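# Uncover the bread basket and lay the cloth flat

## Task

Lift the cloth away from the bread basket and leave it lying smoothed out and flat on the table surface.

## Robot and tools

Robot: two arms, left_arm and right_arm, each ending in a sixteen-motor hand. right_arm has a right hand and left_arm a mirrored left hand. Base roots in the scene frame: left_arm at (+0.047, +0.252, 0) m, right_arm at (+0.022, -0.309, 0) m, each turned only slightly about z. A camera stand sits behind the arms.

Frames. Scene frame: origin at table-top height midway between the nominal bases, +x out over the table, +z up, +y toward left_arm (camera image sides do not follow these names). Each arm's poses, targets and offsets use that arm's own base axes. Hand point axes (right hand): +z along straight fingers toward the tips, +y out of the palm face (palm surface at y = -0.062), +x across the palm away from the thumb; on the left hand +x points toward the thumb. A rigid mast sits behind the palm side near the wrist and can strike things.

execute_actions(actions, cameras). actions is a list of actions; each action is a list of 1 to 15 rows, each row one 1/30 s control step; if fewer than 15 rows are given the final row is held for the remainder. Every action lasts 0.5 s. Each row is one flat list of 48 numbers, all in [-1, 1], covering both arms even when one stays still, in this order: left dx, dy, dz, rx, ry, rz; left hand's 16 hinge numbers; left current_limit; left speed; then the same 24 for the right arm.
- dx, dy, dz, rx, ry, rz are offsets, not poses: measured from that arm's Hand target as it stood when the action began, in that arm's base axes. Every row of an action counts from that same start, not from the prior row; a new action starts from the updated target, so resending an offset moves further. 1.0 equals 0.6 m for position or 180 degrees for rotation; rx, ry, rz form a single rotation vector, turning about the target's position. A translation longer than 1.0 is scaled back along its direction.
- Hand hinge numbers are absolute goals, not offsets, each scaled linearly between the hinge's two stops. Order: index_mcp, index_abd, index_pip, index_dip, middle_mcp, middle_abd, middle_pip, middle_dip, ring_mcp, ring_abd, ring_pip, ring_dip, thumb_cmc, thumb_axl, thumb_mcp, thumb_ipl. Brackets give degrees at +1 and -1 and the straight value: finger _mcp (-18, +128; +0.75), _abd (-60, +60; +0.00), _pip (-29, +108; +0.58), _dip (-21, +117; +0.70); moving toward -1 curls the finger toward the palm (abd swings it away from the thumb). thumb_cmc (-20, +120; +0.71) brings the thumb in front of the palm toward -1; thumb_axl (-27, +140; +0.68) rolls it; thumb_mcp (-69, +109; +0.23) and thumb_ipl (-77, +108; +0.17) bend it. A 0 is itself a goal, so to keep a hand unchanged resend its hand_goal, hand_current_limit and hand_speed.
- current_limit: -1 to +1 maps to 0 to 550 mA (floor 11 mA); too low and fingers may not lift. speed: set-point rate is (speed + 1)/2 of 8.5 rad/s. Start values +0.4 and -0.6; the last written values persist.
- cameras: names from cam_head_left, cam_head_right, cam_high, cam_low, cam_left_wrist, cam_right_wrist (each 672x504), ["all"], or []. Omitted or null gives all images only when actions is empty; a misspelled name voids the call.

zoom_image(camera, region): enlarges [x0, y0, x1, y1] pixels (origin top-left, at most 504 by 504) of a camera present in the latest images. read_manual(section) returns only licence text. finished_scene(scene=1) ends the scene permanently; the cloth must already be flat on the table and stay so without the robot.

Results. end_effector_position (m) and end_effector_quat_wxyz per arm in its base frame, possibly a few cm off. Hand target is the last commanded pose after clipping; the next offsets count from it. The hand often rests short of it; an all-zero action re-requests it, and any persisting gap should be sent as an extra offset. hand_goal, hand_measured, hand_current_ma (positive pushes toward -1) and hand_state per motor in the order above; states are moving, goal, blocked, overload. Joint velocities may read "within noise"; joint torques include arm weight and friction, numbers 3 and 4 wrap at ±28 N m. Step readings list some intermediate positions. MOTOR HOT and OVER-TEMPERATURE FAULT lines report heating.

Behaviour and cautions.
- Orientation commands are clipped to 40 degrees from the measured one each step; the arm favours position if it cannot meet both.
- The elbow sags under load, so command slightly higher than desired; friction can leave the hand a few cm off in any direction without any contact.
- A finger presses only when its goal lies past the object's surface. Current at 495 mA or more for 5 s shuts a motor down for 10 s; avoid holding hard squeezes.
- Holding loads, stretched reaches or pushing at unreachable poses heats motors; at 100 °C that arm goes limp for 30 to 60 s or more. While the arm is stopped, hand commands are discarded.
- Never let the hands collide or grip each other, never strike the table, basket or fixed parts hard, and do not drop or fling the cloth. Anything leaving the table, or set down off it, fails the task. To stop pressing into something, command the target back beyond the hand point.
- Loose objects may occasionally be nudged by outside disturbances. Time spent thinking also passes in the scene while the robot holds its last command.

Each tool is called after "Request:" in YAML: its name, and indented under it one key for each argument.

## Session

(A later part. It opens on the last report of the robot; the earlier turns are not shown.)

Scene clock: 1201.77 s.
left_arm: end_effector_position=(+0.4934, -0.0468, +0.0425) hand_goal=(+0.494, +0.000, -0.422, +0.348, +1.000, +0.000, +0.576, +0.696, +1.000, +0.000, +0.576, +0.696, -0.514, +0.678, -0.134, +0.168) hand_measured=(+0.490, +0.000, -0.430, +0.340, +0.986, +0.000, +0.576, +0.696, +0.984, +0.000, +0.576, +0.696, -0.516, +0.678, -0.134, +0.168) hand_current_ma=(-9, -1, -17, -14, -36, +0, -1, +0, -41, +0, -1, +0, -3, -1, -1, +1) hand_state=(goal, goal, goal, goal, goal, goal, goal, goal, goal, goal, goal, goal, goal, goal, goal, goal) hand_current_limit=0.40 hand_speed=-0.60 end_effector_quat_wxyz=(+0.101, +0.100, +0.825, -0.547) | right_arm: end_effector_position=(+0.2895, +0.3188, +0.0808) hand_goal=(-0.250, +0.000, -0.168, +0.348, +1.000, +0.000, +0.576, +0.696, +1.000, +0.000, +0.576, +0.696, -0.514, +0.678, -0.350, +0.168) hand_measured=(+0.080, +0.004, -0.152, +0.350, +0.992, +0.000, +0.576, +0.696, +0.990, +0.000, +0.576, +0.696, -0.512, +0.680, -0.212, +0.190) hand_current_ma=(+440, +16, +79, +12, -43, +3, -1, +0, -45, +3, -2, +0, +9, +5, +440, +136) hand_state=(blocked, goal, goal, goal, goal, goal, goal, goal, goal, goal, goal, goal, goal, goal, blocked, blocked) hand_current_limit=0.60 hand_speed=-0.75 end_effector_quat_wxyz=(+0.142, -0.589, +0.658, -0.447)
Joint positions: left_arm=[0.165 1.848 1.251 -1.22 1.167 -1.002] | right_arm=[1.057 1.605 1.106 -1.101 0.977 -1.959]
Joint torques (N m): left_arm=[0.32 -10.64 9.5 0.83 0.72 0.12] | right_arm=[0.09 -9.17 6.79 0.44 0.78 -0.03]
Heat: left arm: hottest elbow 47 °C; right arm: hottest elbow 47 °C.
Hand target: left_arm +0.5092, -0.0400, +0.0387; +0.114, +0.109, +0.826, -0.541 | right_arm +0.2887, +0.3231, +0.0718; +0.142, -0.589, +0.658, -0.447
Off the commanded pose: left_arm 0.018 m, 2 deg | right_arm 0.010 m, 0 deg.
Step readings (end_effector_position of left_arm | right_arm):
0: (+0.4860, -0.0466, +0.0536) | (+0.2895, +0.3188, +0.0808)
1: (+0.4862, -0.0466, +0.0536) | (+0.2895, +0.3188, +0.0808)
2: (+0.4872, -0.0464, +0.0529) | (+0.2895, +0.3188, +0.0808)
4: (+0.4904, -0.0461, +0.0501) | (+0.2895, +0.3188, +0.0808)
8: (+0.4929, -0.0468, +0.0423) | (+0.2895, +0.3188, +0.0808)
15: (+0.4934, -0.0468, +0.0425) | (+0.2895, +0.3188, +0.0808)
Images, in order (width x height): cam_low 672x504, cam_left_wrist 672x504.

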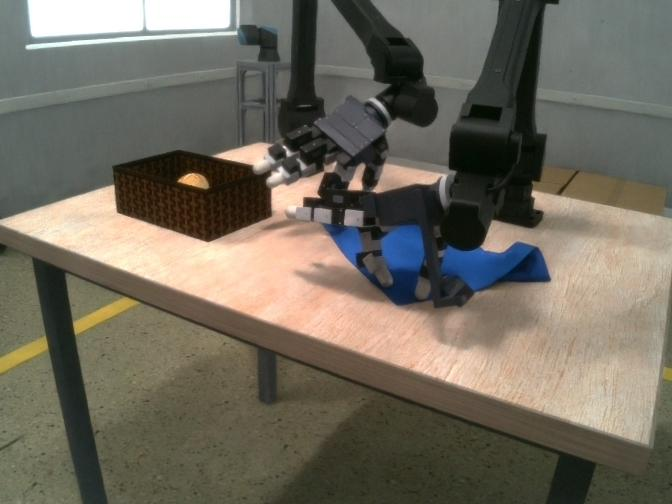

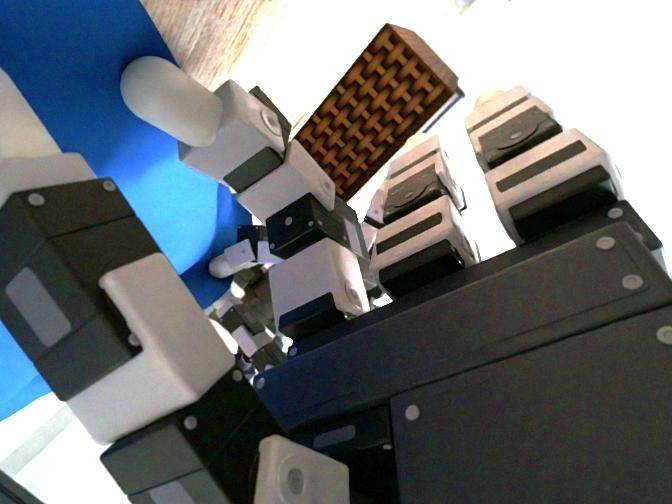

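Request:
execute_actions:
  actions:
    - [[0,0,-0.008,0,0,0,0.25,0,-0.3,0.348,1,0,0.576,0.696,1,0,0.576,0.696,-0.514,0.678,-0.135,0.168,0.6,-0.8,0,0,0,0,0,0,-0.25,0,-0.168,0.348,1,0,0.576,0.696,1,0,0.576,0.696,-0.514,0.678,-0.35,0.168,0.6,-0.75]]
    - [[0,0,0,0,0,0,0,0,-0.168,0.348,1,0,0.576,0.696,1,0,0.576,0.696,-0.514,0.678,-0.135,0.168,0.6,-0.8,0,0,0,0,0,0,-0.25,0,-0.168,0.348,1,0,0.576,0.696,1,0,0.576,0.696,-0.514,0.678,-0.35,0.168,0.6,-0.75]]
    - [[0,0,0,0,0,0,-0.25,0,-0.168,0.348,1,0,0.576,0.696,1,0,0.576,0.696,-0.514,0.678,-0.2,0.168,0.6,-0.8,0,0,0,0,0,0,-0.25,0,-0.168,0.348,1,0,0.576,0.696,1,0,0.576,0.696,-0.514,0.678,-0.35,0.168,0.6,-0.75]]
  cameras: ["cam_low","cam_left_wrist"]

Request:
zoom_image:
  camera: "cam_low"
  region: [320, 200, 460, 305]

Scene clock: 1211.93 s.
left_arm: end_effector_position=(+0.4944, -0.0552, +0.0458) hand_goal=(-0.250, +0.000, -0.168, +0.348, +1.000, +0.000, +0.576, +0.696, +1.000, +0.000, +0.576, +0.696, -0.514, +0.678, -0.200, +0.168) hand_measured=(+0.200, -0.002, -0.220, +0.322, +0.986, +0.000, +0.576, +0.696, +0.984, +0.000, +0.576, +0.696, -0.512, +0.678, -0.188, +0.170) hand_current_ma=(+440, -2, -163, -67, -36, +0, -1, +0, -41, +0, -1, +0, +2, -1, +35, +3) hand_state=(blocked, goal, blocked, blocked, goal, goal, goal, goal, goal, goal, goal, goal, goal, goal, goal, goal) hand_current_limit=0.60 hand_speed=-0.80 end_effector_quat_wxyz=(+0.101, +0.094, +0.818, -0.559) | right_arm: end_effector_position=(+0.2898, +0.3194, +0.0807) hand_goal=(-0.250, +0.000, -0.168, +0.348, +1.000, +0.000, +0.576, +0.696, +1.000, +0.000, +0.576, +0.696, -0.514, +0.678, -0.350, +0.168) hand_measured=(+0.080, +0.004, -0.150, +0.350, +0.992, +0.000, +0.576, +0.696, +0.990, +0.000, +0.576, +0.696, -0.512, +0.680, -0.212, +0.190) hand_current_ma=(+440, +16, +79, +12, -43, +3, -1, +0, -45, +3, -2, +0, +9, +5, +440, +136) hand_state=(blocked, goal, goal, goal, goal, goal, goal, goal, goal, goal, goal, goal, goal, goal, blocked, blocked) hand_current_limit=0.60 hand_speed=-0.75 end_effector_quat_wxyz=(+0.143, -0.588, +0.659, -0.447)
Joint positions: left_arm=[0.156 1.848 1.251 -1.211 1.197 -1.024] | right_arm=[1.057 1.605 1.106 -1.098 0.977 -1.957]
Joint torques (N m): left_arm=[1.08 -10.29 9.05 1.1 -0.44 0.32] | right_arm=[0.03 -9.23 6.83 0.38 0.78 -0.05]
Heat: left arm: hottest elbow 47 °C; right arm: hottest elbow 47 °C.
Hand target: left_arm +0.5092, -0.0399, +0.0338; +0.114, +0.109, +0.826, -0.541 | right_arm +0.2887, +0.3231, +0.0718; +0.142, -0.589, +0.658, -0.447
Off the commanded pose: left_arm 0.024 m, 3 deg | right_arm 0.010 m, 0 deg.
Step readings (end_effector_position of left_arm | right_arm):
0: (+0.4933, -0.0468, +0.0425) | (+0.2895, +0.3188, +0.0808)
1: (+0.4933, -0.0468, +0.0425) | (+0.2895, +0.3188, +0.0808)
2: (+0.4934, -0.0469, +0.0425) | (+0.2895, +0.3188, +0.0808)
4: (+0.4936, -0.0475, +0.0431) | (+0.2895, +0.3188, +0.0808)
8: (+0.4936, -0.0488, +0.0441) | (+0.2895, +0.3188, +0.0808)
15: (+0.4951, -0.0495, +0.0441) | (+0.2897, +0.3192, +0.0807)
16: (+0.4951, -0.0495, +0.0441) | (+0.2898, +0.3192, +0.0807)
17: (+0.4952, -0.0496, +0.0443) | (+0.2898, +0.3193, +0.0807)
19: (+0.4952, -0.0503, +0.0449) | (+0.2898, +0.3194, +0.0807)
23: (+0.4947, -0.0530, +0.0458) | (+0.2898, +0.3194, +0.0807)
30: (+0.4944, -0.0552, +0.0458) | (+0.2898, +0.3194, +0.0807)
31: (+0.4944, -0.0552, +0.0458) | (+0.2898, +0.3194, +0.0807)
32: (+0.4944, -0.0552, +0.0458) | (+0.2898, +0.3194, +0.0807)
34: (+0.4944, -0.0552, +0.0458) | (+0.2898, +0.3194, +0.0807)
38: (+0.4944, -0.0552, +0.0458) | (+0.2898, +0.3194, +0.0807)
45: (+0.4944, -0.0552, +0.0458) | (+0.2898, +0.3194, +0.0807)
Images, in order (width x height): cam_low 672x504, cam_left_wrist 672x504.

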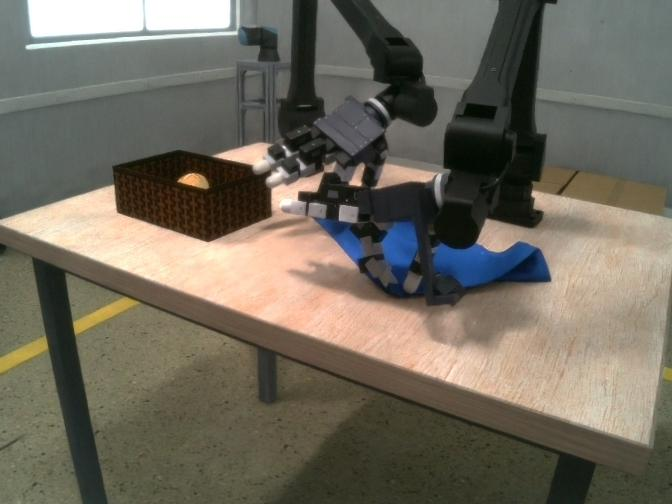

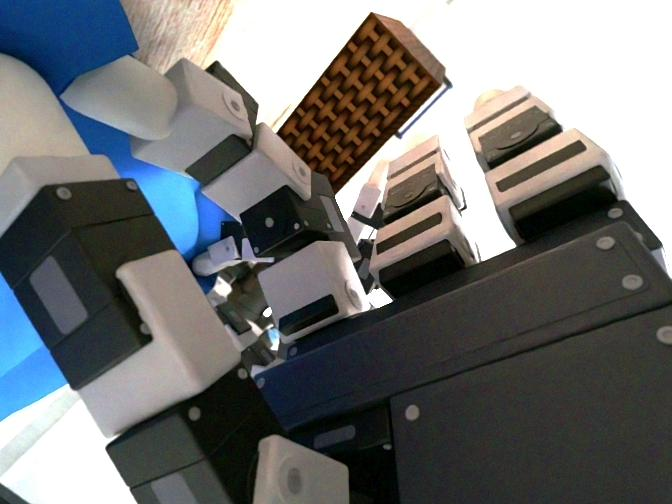

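Scaled by 3.600 from the camera's 672x504 image, which has a finer 960x720 frame.

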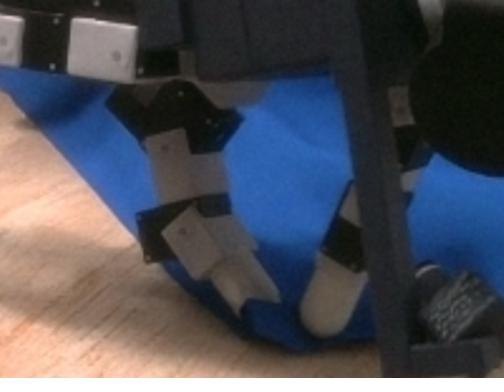

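Request:
execute_actions:
  actions:
    - [[0,0,0.012,0,0,0,-0.25,0,-0.168,0.348,1,0,0.576,0.696,1,0,0.576,0.696,-0.514,0.678,-0.35,0.168,0.7,-0.8,0,0,0,0,0,0,-0.25,0,-0.168,0.348,1,0,0.576,0.696,1,0,0.576,0.696,-0.514,0.678,-0.35,0.168,0.6,-0.75]]
    - [[0,0,0.012,0,0,0,-0.25,0,-0.168,0.348,1,0,0.576,0.696,1,0,0.576,0.696,-0.514,0.678,-0.35,0.168,0.7,-0.8,0,0,0,0,0,0,-0.25,0,-0.168,0.348,1,0,0.576,0.696,1,0,0.576,0.696,-0.514,0.678,-0.35,0.168,0.6,-0.75]]
    - [[0,0,0.012,0,0,0,-0.25,0,-0.168,0.348,1,0,0.576,0.696,1,0,0.576,0.696,-0.514,0.678,-0.35,0.168,0.7,-0.8,0,0,0,0,0,0,-0.25,0,-0.168,0.348,1,0,0.576,0.696,1,0,0.576,0.696,-0.514,0.678,-0.35,0.168,0.6,-0.75]]
  cameras: ["cam_low","cam_left_wrist"]

Request:
zoom_image:
  camera: "cam_low"
  region: [320, 200, 460, 305]

Scene clock: 1222.63 s.
left_arm: end_effector_position=(+0.4930, -0.0535, +0.0497) hand_goal=(-0.250, +0.000, -0.168, +0.348, +1.000, +0.000, +0.576, +0.696, +1.000, +0.000, +0.576, +0.696, -0.514, +0.678, -0.350, +0.168) hand_measured=(+0.190, -0.008, -0.168, +0.330, +0.986, +0.000, +0.576, +0.696, +0.984, +0.000, +0.576, +0.696, -0.512, +0.678, -0.300, +0.182) hand_current_ma=(+467, -14, +0, -43, -36, +0, -1, +0, -41, +0, -1, +0, +2, +0, +207, +44) hand_state=(blocked, goal, goal, goal, goal, goal, goal, goal, goal, goal, goal, goal, goal, goal, blocked, goal) hand_current_limit=0.70 hand_speed=-0.80 end_effector_quat_wxyz=(+0.096, +0.095, +0.821, -0.555) | right_arm: end_effector_position=(+0.2898, +0.3194, +0.0807) hand_goal=(-0.250, +0.000, -0.168, +0.348, +1.000, +0.000, +0.576, +0.696, +1.000, +0.000, +0.576, +0.696, -0.514, +0.678, -0.350, +0.168) hand_measured=(+0.080, +0.004, -0.150, +0.350, +0.992, +0.000, +0.576, +0.696, +0.990, +0.000, +0.576, +0.696, -0.512, +0.680, -0.212, +0.190) hand_current_ma=(+440, +16, +79, +12, -43, +3, -1, +0, -45, +3, -2, +0, +9, +5, +440, +136) hand_state=(blocked, goal, goal, goal, goal, goal, goal, goal, goal, goal, goal, goal, goal, goal, blocked, blocked) hand_current_limit=0.60 hand_speed=-0.75 end_effector_quat_wxyz=(+0.143, -0.588, +0.659, -0.447)
Joint positions: left_arm=[0.156 1.842 1.259 -1.236 1.183 -1.017] | right_arm=[1.057 1.605 1.106 -1.098 0.977 -1.957]
Joint torques (N m): left_arm=[1.08 -12.1 10.11 0.24 0.07 0.21] | right_arm=[-0.03 -9.35 6.84 0.35 0.78 -0.05]
Heat: left arm: hottest elbow 46 °C; right arm: hottest elbow 47 °C.
Hand target: left_arm +0.5092, -0.0398, +0.0553; +0.114, +0.109, +0.826, -0.541 | right_arm +0.2887, +0.3231, +0.0718; +0.142, -0.589, +0.658, -0.447
Off the commanded pose: left_arm 0.022 m, 3 deg | right_arm 0.010 m, 0 deg.
Step readings (end_effector_position of left_arm | right_arm):
0: (+0.4944, -0.0552, +0.0458) | (+0.2898, +0.3194, +0.0807)
1: (+0.4944, -0.0552, +0.0458) | (+0.2898, +0.3194, +0.0807)
2: (+0.4944, -0.0552, +0.0458) | (+0.2898, +0.3194, +0.0807)
4: (+0.4944, -0.0552, +0.0460) | (+0.2898, +0.3194, +0.0807)
8: (+0.4941, -0.0547, +0.0470) | (+0.2898, +0.3194, +0.0807)
15: (+0.4941, -0.0546, +0.0473) | (+0.2898, +0.3194, +0.0807)
16: (+0.4940, -0.0546, +0.0473) | (+0.2898, +0.3194, +0.0807)
17: (+0.4937, -0.0547, +0.0473) | (+0.2898, +0.3194, +0.0807)
19: (+0.4936, -0.0545, +0.0477) | (+0.2898, +0.3194, +0.0807)
23: (+0.4934, -0.0541, +0.0480) | (+0.2898, +0.3194, +0.0807)
30: (+0.4934, -0.0540, +0.0482) | (+0.2898, +0.3194, +0.0807)
31: (+0.4934, -0.0540, +0.0484) | (+0.2898, +0.3194, +0.0807)
32: (+0.4933, -0.0540, +0.0485) | (+0.2898, +0.3194, +0.0807)
34: (+0.4932, -0.0537, +0.0490) | (+0.2898, +0.3194, +0.0807)
38: (+0.4931, -0.0535, +0.0495) | (+0.2898, +0.3194, +0.0807)
45: (+0.4930, -0.0535, +0.0497) | (+0.2898, +0.3194, +0.0807)
Images, in order (width x height): cam_low 672x504, cam_left_wrist 672x504.

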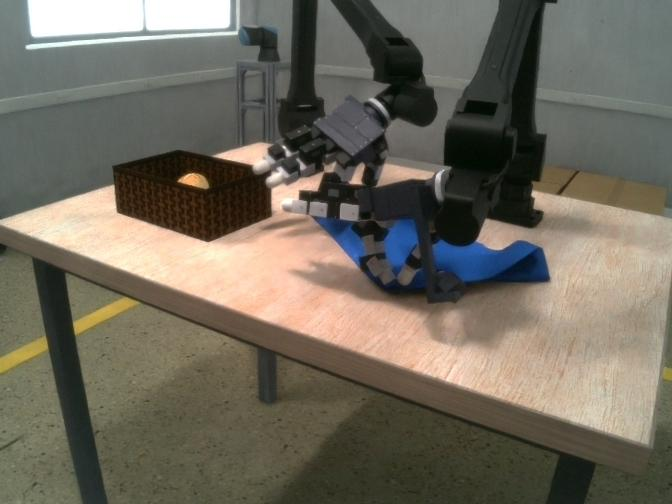

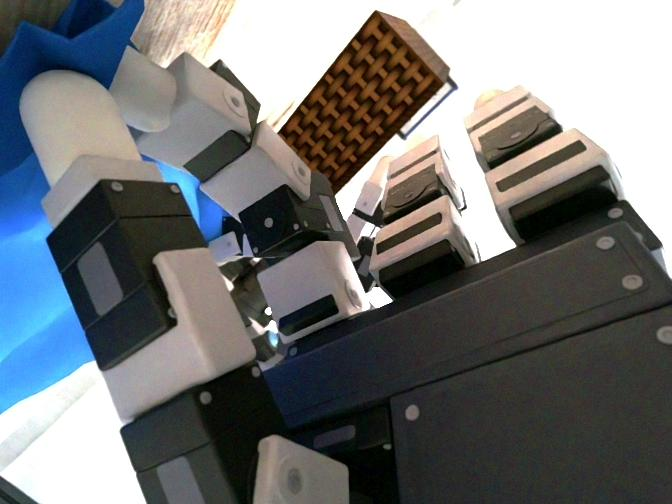

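Scaled by 3.600 from the camera's 672x504 image, which has a finer 960x720 frame.

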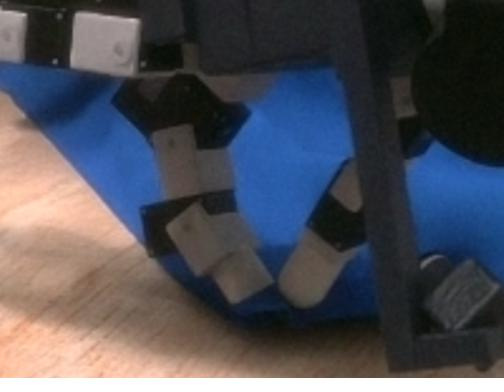

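Request:
execute_actions:
  actions:
    - [[0,0,0.05,0,0,0,-0.25,0,-0.168,0.348,1,0,0.576,0.696,1,0,0.576,0.696,-0.514,0.678,-0.45,0.168,0.7,-0.8,0,0,0,0,0,0,-0.25,0,-0.168,0.348,1,0,0.576,0.696,1,0,0.576,0.696,-0.514,0.678,-0.35,0.168,0.6,-0.75]]
    - [[0,0,0.06,0,0,0,-0.25,0,-0.168,0.348,1,0,0.576,0.696,1,0,0.576,0.696,-0.514,0.678,-0.45,0.168,0.7,-0.8,0,0,0,0,0,0,-0.25,0,-0.168,0.348,1,0,0.576,0.696,1,0,0.576,0.696,-0.514,0.678,-0.35,0.168,0.6,-0.75]]
    - [[0,0,0.06,0,0,0,-0.25,0,-0.168,0.348,1,0,0.576,0.696,1,0,0.576,0.696,-0.514,0.678,-0.45,0.168,0.7,-0.8,0,0,0,0,0,0,-0.25,0,-0.168,0.348,1,0,0.576,0.696,1,0,0.576,0.696,-0.514,0.678,-0.35,0.168,0.6,-0.75]]
  cameras: ["cam_head_left","cam_high","cam_low","cam_left_wrist"]

Request:
zoom_image:
  camera: "cam_low"
  region: [290, 120, 570, 330]

Scene clock: 1231.57 s.
left_arm: end_effector_position=(+0.4904, -0.0472, +0.1338) hand_goal=(-0.250, +0.000, -0.168, +0.348, +1.000, +0.000, +0.576, +0.696, +1.000, +0.000, +0.576, +0.696, -0.514, +0.678, -0.450, +0.168) hand_measured=(+0.152, -0.002, -0.138, +0.358, +0.986, +0.000, +0.576, +0.696, +0.984, +0.000, +0.576, +0.696, -0.512, +0.678, -0.384, +0.182) hand_current_ma=(+467, -2, +79, +19, -36, +0, -1, +0, -41, +0, -1, +0, +3, +1, +298, +45) hand_state=(blocked, goal, blocked, goal, goal, goal, goal, goal, goal, goal, goal, goal, goal, goal, blocked, goal) hand_current_limit=0.70 hand_speed=-0.80 end_effector_quat_wxyz=(+0.087, +0.093, +0.827, -0.548) | right_arm: end_effector_position=(+0.2898, +0.3194, +0.0807) hand_goal=(-0.250, +0.000, -0.168, +0.348, +1.000, +0.000, +0.576, +0.696, +1.000, +0.000, +0.576, +0.696, -0.514, +0.678, -0.350, +0.168) hand_measured=(+0.080, +0.004, -0.150, +0.350, +0.992, +0.000, +0.576, +0.696, +0.990, +0.000, +0.576, +0.696, -0.512, +0.680, -0.212, +0.190) hand_current_ma=(+440, +16, +79, +12, -43, +3, -1, +0, -45, +3, -2, +0, +9, +5, +440, +136) hand_state=(blocked, goal, goal, goal, goal, goal, goal, goal, goal, goal, goal, goal, goal, goal, blocked, blocked) hand_current_limit=0.60 hand_speed=-0.75 end_effector_quat_wxyz=(+0.143, -0.588, +0.659, -0.447)
Joint positions: left_arm=[0.163 1.745 1.374 -1.473 1.159 -1.006] | right_arm=[1.057 1.605 1.106 -1.098 0.977 -1.957]
Joint torques (N m): left_arm=[0.44 -12.92 12.64 -0.38 1 0.11] | right_arm=[0.09 -9.23 6.83 0.4 0.77 -0.05]
Heat: left arm: hottest elbow 46 °C; right arm: hottest elbow 47 °C.
Hand target: left_arm +0.5092, -0.0399, +0.1574; +0.114, +0.109, +0.826, -0.541 | right_arm +0.2887, +0.3231, +0.0718; +0.142, -0.589, +0.658, -0.447
Off the commanded pose: left_arm 0.031 m, 4 deg | right_arm 0.010 m, 0 deg.
Step readings (end_effector_position of left_arm | right_arm):
0: (+0.4930, -0.0535, +0.0497) | (+0.2898, +0.3194, +0.0807)
1: (+0.4928, -0.0535, +0.0499) | (+0.2898, +0.3194, +0.0807)
2: (+0.4925, -0.0534, +0.0509) | (+0.2898, +0.3194, +0.0807)
4: (+0.4905, -0.0522, +0.0531) | (+0.2898, +0.3194, +0.0807)
8: (+0.4864, -0.0497, +0.0560) | (+0.2898, +0.3194, +0.0807)
15: (+0.4862, -0.0481, +0.0587) | (+0.2898, +0.3194, +0.0807)
16: (+0.4862, -0.0481, +0.0591) | (+0.2898, +0.3194, +0.0807)
17: (+0.4856, -0.0481, +0.0605) | (+0.2898, +0.3194, +0.0807)
19: (+0.4836, -0.0483, +0.0657) | (+0.2898, +0.3194, +0.0807)
23: (+0.4847, -0.0481, +0.0836) | (+0.2898, +0.3194, +0.0807)
30: (+0.4912, -0.0471, +0.1019) | (+0.2898, +0.3194, +0.0807)
31: (+0.4908, -0.0471, +0.1019) | (+0.2898, +0.3194, +0.0807)
32: (+0.4896, -0.0473, +0.1026) | (+0.2898, +0.3194, +0.0807)
34: (+0.4867, -0.0478, +0.1056) | (+0.2898, +0.3194, +0.0807)
38: (+0.4873, -0.0477, +0.1176) | (+0.2898, +0.3194, +0.0807)
45: (+0.4911, -0.0471, +0.1335) | (+0.2898, +0.3194, +0.0807)
Images, in order (width x height): cam_head_left 672x504, cam_high 672x504, cam_low 672x504, cam_left_wrist 672x504.

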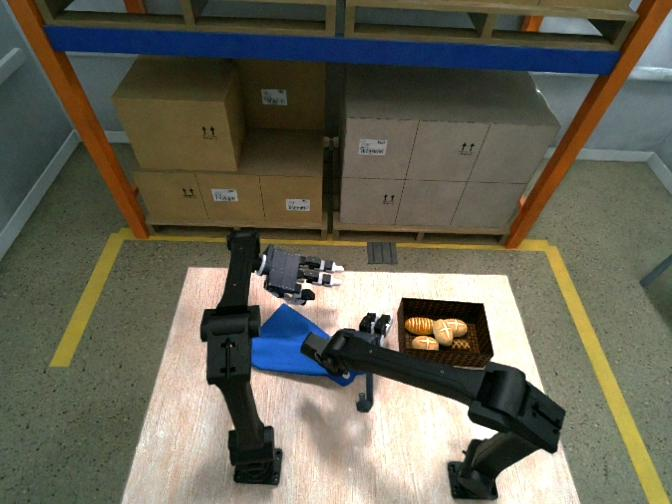

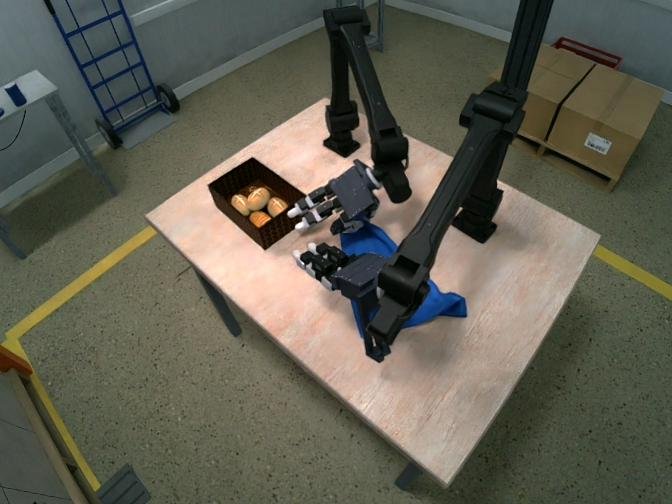

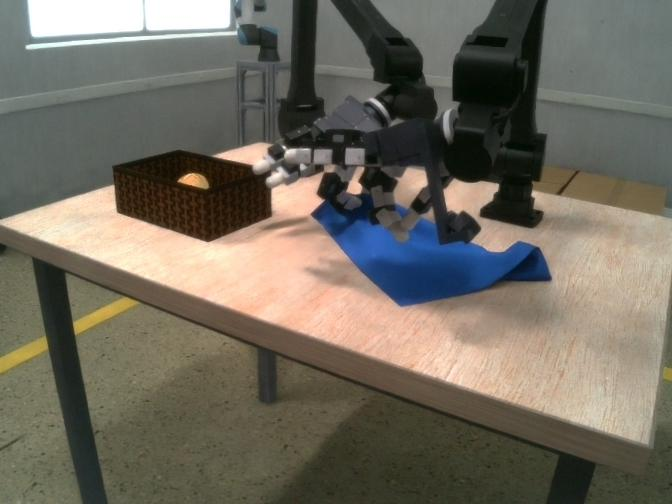

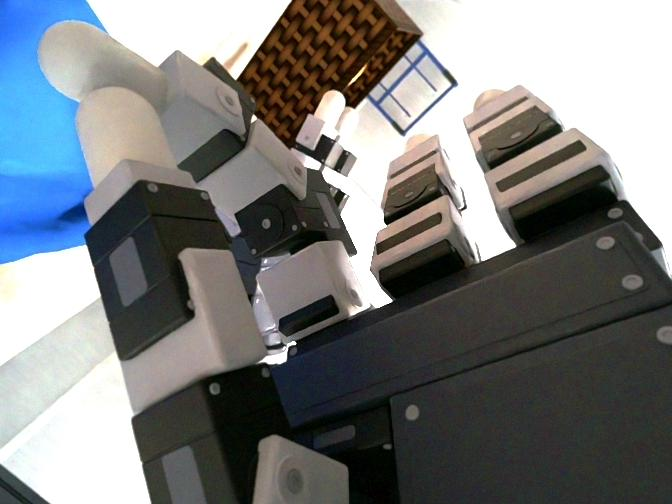

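Scaled by 1.800 from the camera's 672x504 image, which has a finer 960x720 frame.

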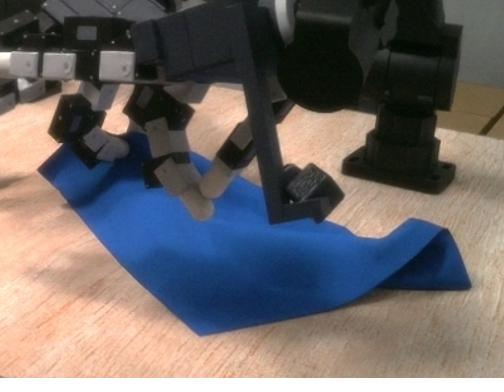

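Request:
execute_actions:
  actions:
    - [[0,0.012,0,0,0,0,0.493,0,-0.423,0.348,1,0,0.576,0.696,1,0,0.576,0.696,-0.514,0.678,-0.135,0.168,0.4,-0.6,0,0,0,0,0,0,-0.25,0,-0.168,0.348,1,0,0.576,0.696,1,0,0.576,0.696,-0.514,0.678,-0.35,0.168,0.6,-0.75]]
    - [[0,0,-0.09,0,0,0,0.493,0,-0.423,0.348,1,0,0.576,0.696,1,0,0.576,0.696,-0.514,0.678,-0.135,0.168,0.4,-0.6,0,0,0,0,0,0,-0.25,0,-0.168,0.348,1,0,0.576,0.696,1,0,0.576,0.696,-0.514,0.678,-0.35,0.168,0.6,-0.75]]
    - [[0,0,-0.07,0,0,0,0.493,0,-0.423,0.348,1,0,0.576,0.696,1,0,0.576,0.696,-0.514,0.678,-0.135,0.168,0.4,-0.6,0,0,0,0,0,0,-0.25,0,-0.168,0.348,1,0,0.576,0.696,1,0,0.576,0.696,-0.514,0.678,-0.35,0.168,0.6,-0.75]]
    - [[0,0,-0.022,0,0,0,0.493,0,-0.423,0.348,1,0,0.576,0.696,1,0,0.576,0.696,-0.514,0.678,-0.135,0.168,0.4,-0.6,0,0,0,0,0,0,-0.25,0,-0.168,0.348,1,0,0.576,0.696,1,0,0.576,0.696,-0.514,0.678,-0.35,0.168,0.6,-0.75]]
    - [[0,0,-0.003,0,0,0,0.25,0,-0.3,0.348,1,0,0.576,0.696,1,0,0.576,0.696,-0.514,0.678,-0.135,0.168,0.7,-0.85,0,0,0,0,0,0,-0.25,0,-0.168,0.348,1,0,0.576,0.696,1,0,0.576,0.696,-0.514,0.678,-0.35,0.168,0.6,-0.75]]
    - [[0,0,0.004,0,0,0,0,0,-0.168,0.348,1,0,0.576,0.696,1,0,0.576,0.696,-0.514,0.678,-0.135,0.168,0.7,-0.85,0,0,0,0,0,0,-0.25,0,-0.168,0.348,1,0,0.576,0.696,1,0,0.576,0.696,-0.514,0.678,-0.35,0.168,0.6,-0.75]]
  cameras: ["cam_low","cam_left_wrist"]

Request:
zoom_image:
  camera: "cam_low"
  region: [320, 200, 460, 305]

Scene clock: 1247.13 s.
left_arm: end_effector_position=(+0.5103, -0.0358, +0.0521) hand_goal=(+0.000, +0.000, -0.168, +0.348, +1.000, +0.000, +0.576, +0.696, +1.000, +0.000, +0.576, +0.696, -0.514, +0.678, -0.134, +0.168) hand_measured=(+0.014, +0.000, -0.166, +0.352, +0.986, +0.000, +0.576, +0.696, +0.984, +0.000, +0.576, +0.696, -0.512, +0.678, -0.132, +0.168) hand_current_ma=(+34, +0, +4, +5, -36, +0, -1, +0, -41, +0, -1, +0, +3, +1, +2, -1) hand_state=(goal, goal, goal, goal, goal, goal, goal, goal, goal, goal, goal, goal, goal, goal, goal, goal) hand_current_limit=0.70 hand_speed=-0.85 end_effector_quat_wxyz=(+0.114, +0.113, +0.826, -0.540) | right_arm: end_effector_position=(+0.2898, +0.3194, +0.0807) hand_goal=(-0.250, +0.000, -0.168, +0.348, +1.000, +0.000, +0.576, +0.696, +1.000, +0.000, +0.576, +0.696, -0.514, +0.678, -0.350, +0.168) hand_measured=(+0.080, +0.004, -0.150, +0.350, +0.992, +0.000, +0.576, +0.696, +0.990, +0.000, +0.576, +0.696, -0.512, +0.680, -0.212, +0.190) hand_current_ma=(+440, +16, +79, +12, -43, +3, -1, +0, -45, +3, -2, +0, +9, +5, +440, +136) hand_state=(blocked, goal, goal, goal, goal, goal, goal, goal, goal, goal, goal, goal, goal, goal, blocked, blocked) hand_current_limit=0.60 hand_speed=-0.75 end_effector_quat_wxyz=(+0.143, -0.588, +0.659, -0.447)
Joint positions: left_arm=[0.179 1.861 1.305 -1.26 1.157 -0.96] | right_arm=[1.057 1.605 1.106 -1.098 0.977 -1.957]
Joint torques (N m): left_arm=[0.32 -12.45 6.78 0.17 0.99 0.06] | right_arm=[0.09 -9.17 6.83 0.43 0.78 -0.05]
Heat: left arm: hottest elbow 47 °C; right arm: hottest elbow 47 °C.
Hand target: left_arm +0.5092, -0.0327, +0.0489; +0.114, +0.109, +0.826, -0.541 | right_arm +0.2887, +0.3231, +0.0718; +0.142, -0.589, +0.658, -0.447
Off the commanded pose: left_arm 0.005 m, 0 deg | right_arm 0.010 m, 0 deg.
Step readings (end_effector_position of left_arm | right_arm):
0: (+0.4903, -0.0472, +0.1338) | (+0.2898, +0.3194, +0.0807)
1: (+0.4903, -0.0472, +0.1338) | (+0.2898, +0.3194, +0.0807)
2: (+0.4899, -0.0471, +0.1339) | (+0.2898, +0.3194, +0.0807)
4: (+0.4886, -0.0464, +0.1343) | (+0.2898, +0.3194, +0.0807)
8: (+0.4881, -0.0429, +0.1356) | (+0.2898, +0.3194, +0.0807)
15: (+0.4895, -0.0400, +0.1374) | (+0.2898, +0.3194, +0.0807)
16: (+0.4896, -0.0400, +0.1374) | (+0.2898, +0.3194, +0.0807)
17: (+0.4910, -0.0396, +0.1369) | (+0.2898, +0.3194, +0.0807)
19: (+0.4975, -0.0383, +0.1337) | (+0.2898, +0.3194, +0.0807)
23: (+0.5073, -0.0364, +0.1207) | (+0.2898, +0.3194, +0.0807)
30: (+0.5069, -0.0364, +0.1031) | (+0.2898, +0.3194, +0.0807)
31: (+0.5072, -0.0363, +0.1029) | (+0.2898, +0.3194, +0.0807)
32: (+0.5080, -0.0362, +0.1015) | (+0.2898, +0.3194, +0.0807)
34: (+0.5102, -0.0359, +0.0967) | (+0.2898, +0.3194, +0.0807)
38: (+0.5084, -0.0362, +0.0779) | (+0.2898, +0.3194, +0.0807)
45: (+0.5066, -0.0365, +0.0595) | (+0.2898, +0.3194, +0.0807)
46: (+0.5069, -0.0364, +0.0594) | (+0.2898, +0.3194, +0.0807)
47: (+0.5076, -0.0363, +0.0593) | (+0.2898, +0.3194, +0.0807)
49: (+0.5097, -0.0359, +0.0590) | (+0.2898, +0.3194, +0.0807)
53: (+0.5104, -0.0358, +0.0566) | (+0.2898, +0.3194, +0.0807)
60: (+0.5098, -0.0359, +0.0529) | (+0.2898, +0.3194, +0.0807)
61: (+0.5099, -0.0359, +0.0529) | (+0.2898, +0.3194, +0.0807)
62: (+0.5100, -0.0359, +0.0529) | (+0.2898, +0.3194, +0.0807)
64: (+0.5103, -0.0358, +0.0528) | (+0.2898, +0.3194, +0.0807)
68: (+0.5104, -0.0358, +0.0524) | (+0.2898, +0.3194, +0.0807)
75: (+0.5103, -0.0358, +0.0521) | (+0.2898, +0.3194, +0.0807)
76: (+0.5103, -0.0358, +0.0521) | (+0.2898, +0.3194, +0.0807)
77: (+0.5103, -0.0358, +0.0521) | (+0.2898, +0.3194, +0.0807)
79: (+0.5103, -0.0358, +0.0521) | (+0.2898, +0.3194, +0.0807)
83: (+0.5103, -0.0358, +0.0521) | (+0.2898, +0.3194, +0.0807)
90: (+0.5103, -0.0358, +0.0521) | (+0.2898, +0.3194, +0.0807)
Images, in order (width x height): cam_low 672x504, cam_left_wrist 672x504.

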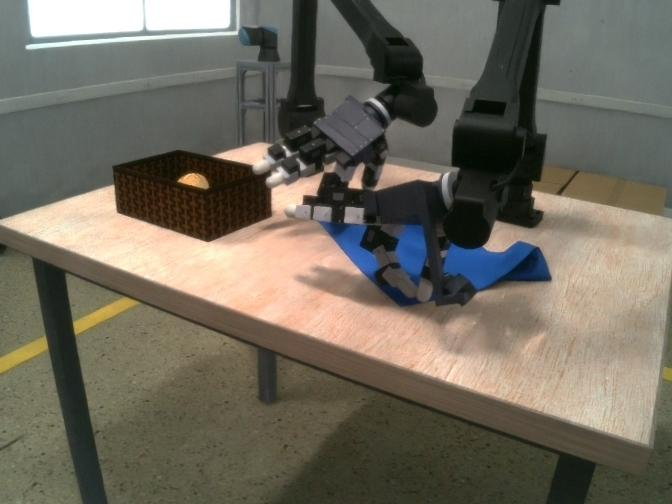

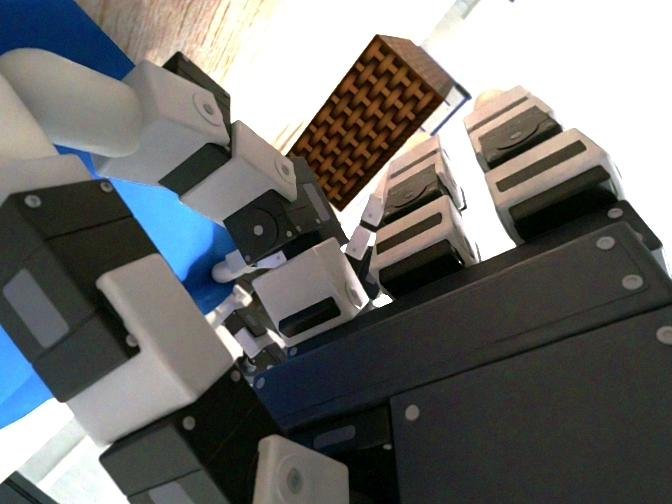

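Scaled by 3.600 from the camera's 672x504 image, which has a finer 960x720 frame.

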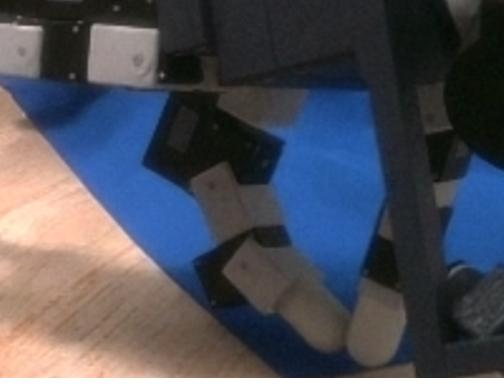

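Request:
execute_actions:
  actions:
    - [[0,0,0.01,0,0,0,0.493,0,-0.423,0.348,1,0,0.576,0.696,1,0,0.576,0.696,-0.514,0.678,-0.135,0.168,0.4,-0.6,0,0,0,0,0,0,-0.25,0,-0.168,0.348,1,0,0.576,0.696,1,0,0.576,0.696,-0.514,0.678,-0.35,0.168,0.6,-0.75]]
    - [[-0.01,0,-0.025,0,0,0,0.493,0,-0.423,0.348,1,0,0.576,0.696,1,0,0.576,0.696,-0.514,0.678,-0.135,0.168,0.4,-0.6,0,0,0,0,0,0,-0.25,0,-0.168,0.348,1,0,0.576,0.696,1,0,0.576,0.696,-0.514,0.678,-0.35,0.168,0.6,-0.75]]
  cameras: ["cam_low"]

Request:
zoom_image:
  camera: "cam_low"
  region: [320, 200, 460, 305]

Scene clock: 1255.00 s.
left_arm: end_effector_position=(+0.5045, -0.0371, +0.0452) hand_goal=(+0.494, +0.000, -0.422, +0.348, +1.000, +0.000, +0.576, +0.696, +1.000, +0.000, +0.576, +0.696, -0.514, +0.678, -0.134, +0.168) hand_measured=(+0.482, -0.002, -0.426, +0.346, +0.986, +0.000, +0.576, +0.696, +0.984, +0.000, +0.576, +0.696, -0.512, +0.678, -0.132, +0.168) hand_current_ma=(-26, -2, -5, -3, -36, +0, -1, +0, -41, +0, -1, +0, +3, +1, +2, -1) hand_state=(goal, goal, goal, goal, goal, goal, goal, goal, goal, goal, goal, goal, goal, goal, goal, goal) hand_current_limit=0.40 hand_speed=-0.60 end_effector_quat_wxyz=(+0.112, +0.111, +0.826, -0.542) | right_arm: end_effector_position=(+0.2898, +0.3194, +0.0807) hand_goal=(-0.250, +0.000, -0.168, +0.348, +1.000, +0.000, +0.576, +0.696, +1.000, +0.000, +0.576, +0.696, -0.514, +0.678, -0.350, +0.168) hand_measured=(+0.080, +0.004, -0.150, +0.350, +0.992, +0.000, +0.576, +0.696, +0.990, +0.000, +0.576, +0.696, -0.512, +0.680, -0.212, +0.190) hand_current_ma=(+440, +16, +79, +12, -43, +3, -1, +0, -45, +3, -2, +0, +9, +5, +440, +136) hand_state=(blocked, goal, goal, goal, goal, goal, goal, goal, goal, goal, goal, goal, goal, goal, blocked, blocked) hand_current_limit=0.60 hand_speed=-0.75 end_effector_quat_wxyz=(+0.143, -0.588, +0.659, -0.447)
Joint positions: left_arm=[0.179 1.862 1.283 -1.244 1.158 -0.96] | right_arm=[1.057 1.605 1.106 -1.098 0.977 -1.957]
Joint torques (N m): left_arm=[0.44 -12.22 6.2 0.47 0.92 0.1] | right_arm=[0.03 -9.17 6.82 0.36 0.78 -0.05]
Heat: left arm: hottest elbow 46 °C; right arm: hottest elbow 47 °C.
Hand target: left_arm +0.5031, -0.0328, +0.0397; +0.114, +0.109, +0.826, -0.541 | right_arm +0.2887, +0.3231, +0.0718; +0.142, -0.589, +0.658, -0.447
Off the commanded pose: left_arm 0.007 m, 0 deg | right_arm 0.010 m, 0 deg.
Step readings (end_effector_position of left_arm | right_arm):
0: (+0.5103, -0.0358, +0.0521) | (+0.2898, +0.3194, +0.0807)
1: (+0.5103, -0.0358, +0.0521) | (+0.2898, +0.3194, +0.0807)
2: (+0.5103, -0.0358, +0.0521) | (+0.2898, +0.3194, +0.0807)
4: (+0.5103, -0.0358, +0.0521) | (+0.2898, +0.3194, +0.0807)
8: (+0.5100, -0.0359, +0.0521) | (+0.2898, +0.3194, +0.0807)
15: (+0.5096, -0.0359, +0.0521) | (+0.2898, +0.3194, +0.0807)
16: (+0.5096, -0.0359, +0.0521) | (+0.2898, +0.3194, +0.0807)
17: (+0.5093, -0.0360, +0.0519) | (+0.2898, +0.3194, +0.0807)
19: (+0.5083, -0.0362, +0.0504) | (+0.2898, +0.3194, +0.0807)
23: (+0.5039, -0.0371, +0.0455) | (+0.2898, +0.3194, +0.0807)
30: (+0.5044, -0.0372, +0.0452) | (+0.2898, +0.3194, +0.0807)
Images, in order (width x height): cam_low 672x504.

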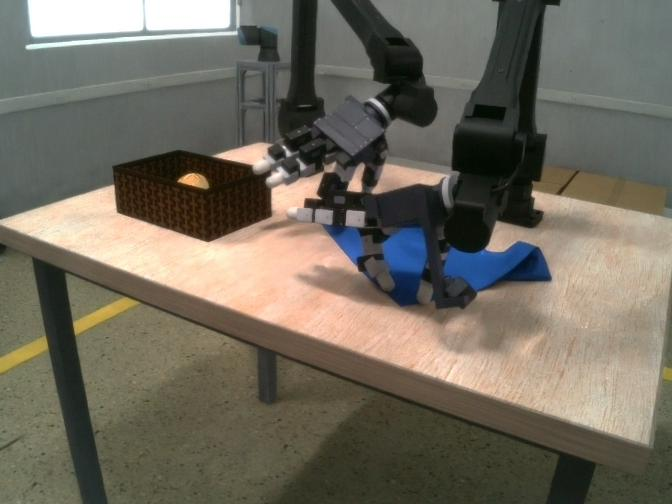

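Scaled by 3.600 from the camera's 672x504 image, which has a finer 960x720 frame.

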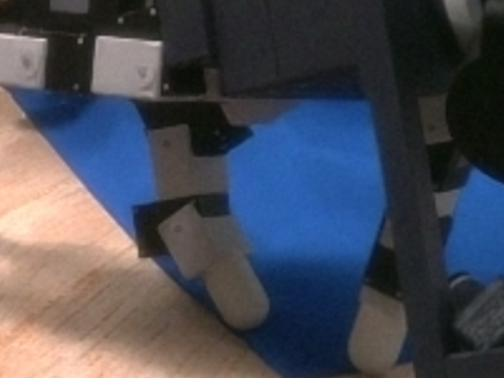

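Request:
execute_actions:
  actions:
    - [[-0.033,0,0.02,0,0,0,0.493,0,-0.423,0.348,1,0,0.576,0.696,1,0,0.576,0.696,-0.514,0.678,-0.135,0.168,0.4,-0.6,0,0,0,0,0,0,-0.25,0,-0.168,0.348,1,0,0.576,0.696,1,0,0.576,0.696,-0.514,0.678,-0.35,0.168,0.6,-0.75]]
    - [[0,0,-0.03,0,0,0,0.493,0,-0.423,0.348,1,0,0.576,0.696,1,0,0.576,0.696,-0.514,0.678,-0.135,0.168,0.4,-0.6,0,0,0,0,0,0,-0.25,0,-0.168,0.348,1,0,0.576,0.696,1,0,0.576,0.696,-0.514,0.678,-0.35,0.168,0.6,-0.75]]
  cameras: ["cam_low"]

Request:
zoom_image:
  camera: "cam_low"
  region: [320, 200, 460, 305]

Scene clock: 1267.37 s.
left_arm: end_effector_position=(+0.4866, -0.0377, +0.0425) hand_goal=(+0.494, +0.000, -0.422, +0.348, +1.000, +0.000, +0.576, +0.696, +1.000, +0.000, +0.576, +0.696, -0.514, +0.678, -0.134, +0.168) hand_measured=(+0.484, -0.004, -0.436, +0.338, +0.986, +0.000, +0.576, +0.696, +0.984, +0.000, +0.576, +0.696, -0.514, +0.678, -0.132, +0.168) hand_current_ma=(-22, -6, -29, -19, -36, +0, -1, +0, -41, +0, -1, +0, +1, +1, +3, +0) hand_state=(goal, goal, goal, goal, goal, goal, goal, goal, goal, goal, goal, goal, goal, goal, goal, goal) hand_current_limit=0.40 hand_speed=-0.60 end_effector_quat_wxyz=(+0.113, +0.110, +0.824, -0.544) | right_arm: end_effector_position=(+0.2898, +0.3194, +0.0807) hand_goal=(-0.250, +0.000, -0.168, +0.348, +1.000, +0.000, +0.576, +0.696, +1.000, +0.000, +0.576, +0.696, -0.514, +0.678, -0.350, +0.168) hand_measured=(+0.080, +0.004, -0.150, +0.350, +0.992, +0.000, +0.576, +0.696, +0.990, +0.000, +0.576, +0.696, -0.512, +0.680, -0.212, +0.190) hand_current_ma=(+440, +16, +79, +12, -43, +3, -1, +0, -45, +3, -2, +0, +9, +5, +440, +136) hand_state=(blocked, goal, goal, goal, goal, goal, goal, goal, goal, goal, goal, goal, goal, goal, blocked, blocked) hand_current_limit=0.60 hand_speed=-0.75 end_effector_quat_wxyz=(+0.143, -0.588, +0.659, -0.447)
Joint positions: left_arm=[0.186 1.831 1.225 -1.233 1.162 -0.943] | right_arm=[1.057 1.605 1.106 -1.098 0.977 -1.957]
Joint torques (N m): left_arm=[0.5 -11.63 5.39 0.73 0.68 0.12] | right_arm=[0.03 -9.17 6.82 0.36 0.77 -0.05]
Heat: left arm: hottest elbow 45 °C; right arm: hottest elbow 47 °C.
Hand target: left_arm +0.4834, -0.0327, +0.0338; +0.114, +0.109, +0.826, -0.541 | right_arm +0.2887, +0.3231, +0.0718; +0.142, -0.589, +0.658, -0.447
Off the commanded pose: left_arm 0.011 m, 0 deg | right_arm 0.010 m, 0 deg.
Step readings (end_effector_position of left_arm | right_arm):
0: (+0.5045, -0.0371, +0.0452) | (+0.2898, +0.3194, +0.0807)
1: (+0.5042, -0.0372, +0.0449) | (+0.2898, +0.3194, +0.0807)
2: (+0.5029, -0.0373, +0.0442) | (+0.2898, +0.3194, +0.0807)
4: (+0.4992, -0.0380, +0.0439) | (+0.2898, +0.3194, +0.0807)
8: (+0.4893, -0.0377, +0.0449) | (+0.2898, +0.3194, +0.0807)
15: (+0.4863, -0.0375, +0.0445) | (+0.2898, +0.3194, +0.0807)
16: (+0.4861, -0.0375, +0.0444) | (+0.2898, +0.3194, +0.0807)
17: (+0.4859, -0.0375, +0.0442) | (+0.2898, +0.3194, +0.0807)
19: (+0.4857, -0.0378, +0.0433) | (+0.2898, +0.3194, +0.0807)
23: (+0.4866, -0.0379, +0.0426) | (+0.2898, +0.3194, +0.0807)
30: (+0.4866, -0.0377, +0.0425) | (+0.2898, +0.3194, +0.0807)
Images, in order (width x height): cam_low 672x504.

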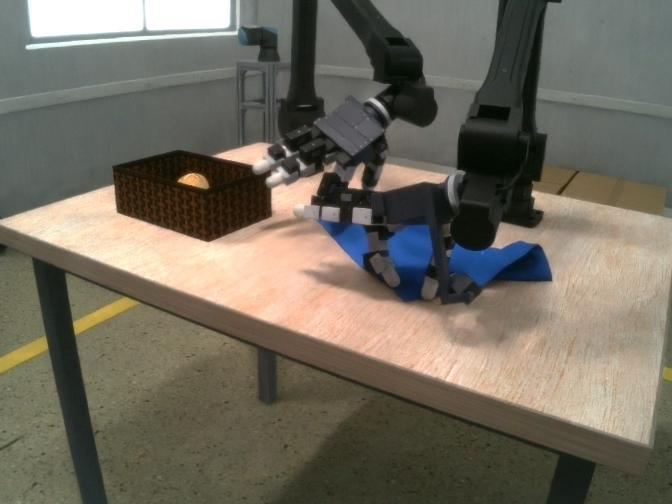

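Scaled by 3.600 from the camera's 672x504 image, which has a finer 960x720 frame.

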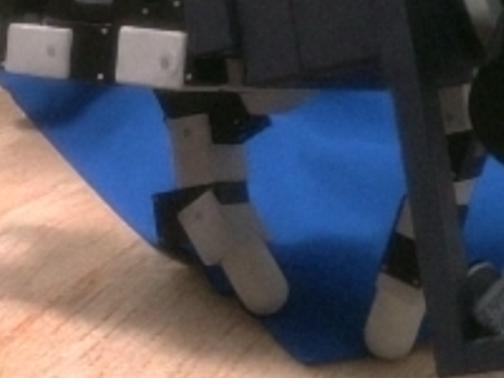

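Request:
execute_actions:
  actions:
    - [[0,0,0,0,0,0,0.35,0,-0.35,0.348,1,0,0.576,0.696,1,0,0.576,0.696,-0.514,0.678,-0.135,0.168,0.7,-0.85,0,0,0,0,0,0,-0.25,0,-0.168,0.348,1,0,0.576,0.696,1,0,0.576,0.696,-0.514,0.678,-0.35,0.168,0.6,-0.75]]
    - [[0,0,0.004,0,0,0,0.2,0,-0.27,0.348,1,0,0.576,0.696,1,0,0.576,0.696,-0.514,0.678,-0.135,0.168,0.8,-0.85,0,0,0,0,0,0,-0.25,0,-0.168,0.348,1,0,0.576,0.696,1,0,0.576,0.696,-0.514,0.678,-0.35,0.168,0.6,-0.75]]
    - [[0,0,0.005,0,0,0,0,0,-0.168,0.348,1,0,0.576,0.696,1,0,0.576,0.696,-0.514,0.678,-0.135,0.168,0.8,-0.85,0,0,0,0,0,0,-0.25,0,-0.168,0.348,1,0,0.576,0.696,1,0,0.576,0.696,-0.514,0.678,-0.35,0.168,0.6,-0.75]]
  cameras: ["cam_low","cam_left_wrist"]

Request:
zoom_image:
  camera: "cam_low"
  region: [320, 200, 460, 305]

Scene clock: 1274.97 s.
left_arm: end_effector_position=(+0.4860, -0.0387, +0.0452) hand_goal=(+0.000, +0.000, -0.168, +0.348, +1.000, +0.000, +0.576, +0.696, +1.000, +0.000, +0.576, +0.696, -0.514, +0.678, -0.134, +0.168) hand_measured=(+0.054, -0.006, -0.176, +0.332, +0.986, +0.000, +0.576, +0.696, +0.984, +0.000, +0.576, +0.696, -0.514, +0.678, -0.126, +0.170) hand_current_ma=(+187, -10, -17, -37, -36, +0, -1, +0, -41, +0, -1, +0, +1, +1, +18, +5) hand_state=(blocked, goal, goal, goal, goal, goal, goal, goal, goal, goal, goal, goal, goal, goal, goal, goal) hand_current_limit=0.80 hand_speed=-0.85 end_effector_quat_wxyz=(+0.114, +0.108, +0.823, -0.546) | right_arm: end_effector_position=(+0.2903, +0.3203, +0.0806) hand_goal=(-0.250, +0.000, -0.168, +0.348, +1.000, +0.000, +0.576, +0.696, +1.000, +0.000, +0.576, +0.696, -0.514, +0.678, -0.350, +0.168) hand_measured=(+0.080, +0.004, -0.150, +0.350, +0.992, +0.000, +0.576, +0.696, +0.990, +0.000, +0.576, +0.696, -0.512, +0.680, -0.212, +0.190) hand_current_ma=(+440, +17, +79, +12, -43, +3, -1, +0, -45, +3, -2, +0, +9, +5, +440, +136) hand_state=(blocked, goal, goal, goal, goal, goal, goal, goal, goal, goal, goal, goal, goal, goal, blocked, blocked) hand_current_limit=0.60 hand_speed=-0.75 end_effector_quat_wxyz=(+0.145, -0.586, +0.661, -0.446)
Joint positions: left_arm=[0.186 1.825 1.222 -1.233 1.169 -0.948] | right_arm=[1.057 1.605 1.106 -1.096 0.977 -1.952]
Joint torques (N m): left_arm=[0.56 -11.81 5.98 0.25 0.41 0.17] | right_arm=[-0.09 -9.23 6.83 0.27 0.77 -0.08]
Heat: left arm: hottest elbow 44 °C; right arm: hottest elbow 47 °C.
Hand target: left_arm +0.4833, -0.0327, +0.0392; +0.114, +0.109, +0.826, -0.541 | right_arm +0.2887, +0.3231, +0.0718; +0.142, -0.589, +0.658, -0.447
Off the commanded pose: left_arm 0.009 m, 1 deg | right_arm 0.009 m, 1 deg.
Step readings (end_effector_position of left_arm | right_arm):
0: (+0.4866, -0.0377, +0.0425) | (+0.2898, +0.3194, +0.0807)
1: (+0.4866, -0.0377, +0.0425) | (+0.2898, +0.3194, +0.0807)
2: (+0.4865, -0.0378, +0.0424) | (+0.2898, +0.3194, +0.0807)
4: (+0.4867, -0.0382, +0.0428) | (+0.2898, +0.3194, +0.0807)
8: (+0.4864, -0.0391, +0.0432) | (+0.2898, +0.3194, +0.0807)
15: (+0.4862, -0.0395, +0.0433) | (+0.2898, +0.3194, +0.0807)
16: (+0.4863, -0.0395, +0.0435) | (+0.2898, +0.3194, +0.0807)
17: (+0.4864, -0.0397, +0.0436) | (+0.2898, +0.3194, +0.0807)
19: (+0.4864, -0.0400, +0.0445) | (+0.2898, +0.3194, +0.0807)
23: (+0.4864, -0.0398, +0.0458) | (+0.2898, +0.3194, +0.0807)
30: (+0.4860, -0.0388, +0.0450) | (+0.2898, +0.3194, +0.0807)
31: (+0.4860, -0.0388, +0.0450) | (+0.2898, +0.3194, +0.0807)
32: (+0.4860, -0.0388, +0.0450) | (+0.2898, +0.3194, +0.0807)
34: (+0.4861, -0.0390, +0.0452) | (+0.2898, +0.3194, +0.0807)
38: (+0.4864, -0.0394, +0.0459) | (+0.2898, +0.3194, +0.0807)
45: (+0.4861, -0.0388, +0.0453) | (+0.2903, +0.3203, +0.0806)
Images, in order (width x height): cam_low 672x504, cam_left_wrist 672x504.

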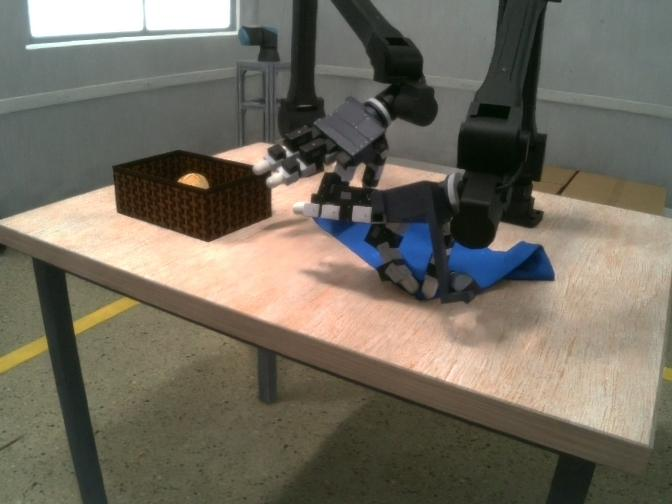

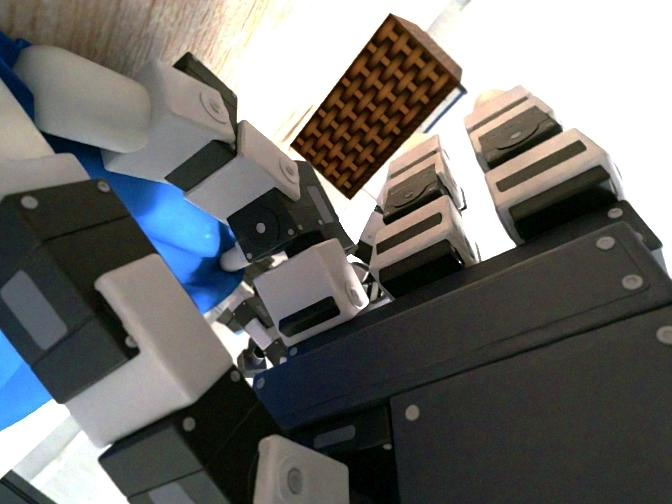

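Scaled by 3.600 from the camera's 672x504 image, which has a finer 960x720 frame.

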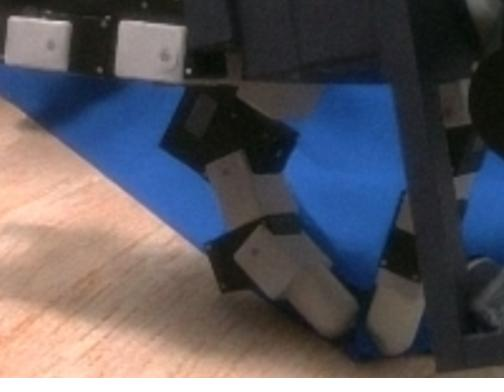

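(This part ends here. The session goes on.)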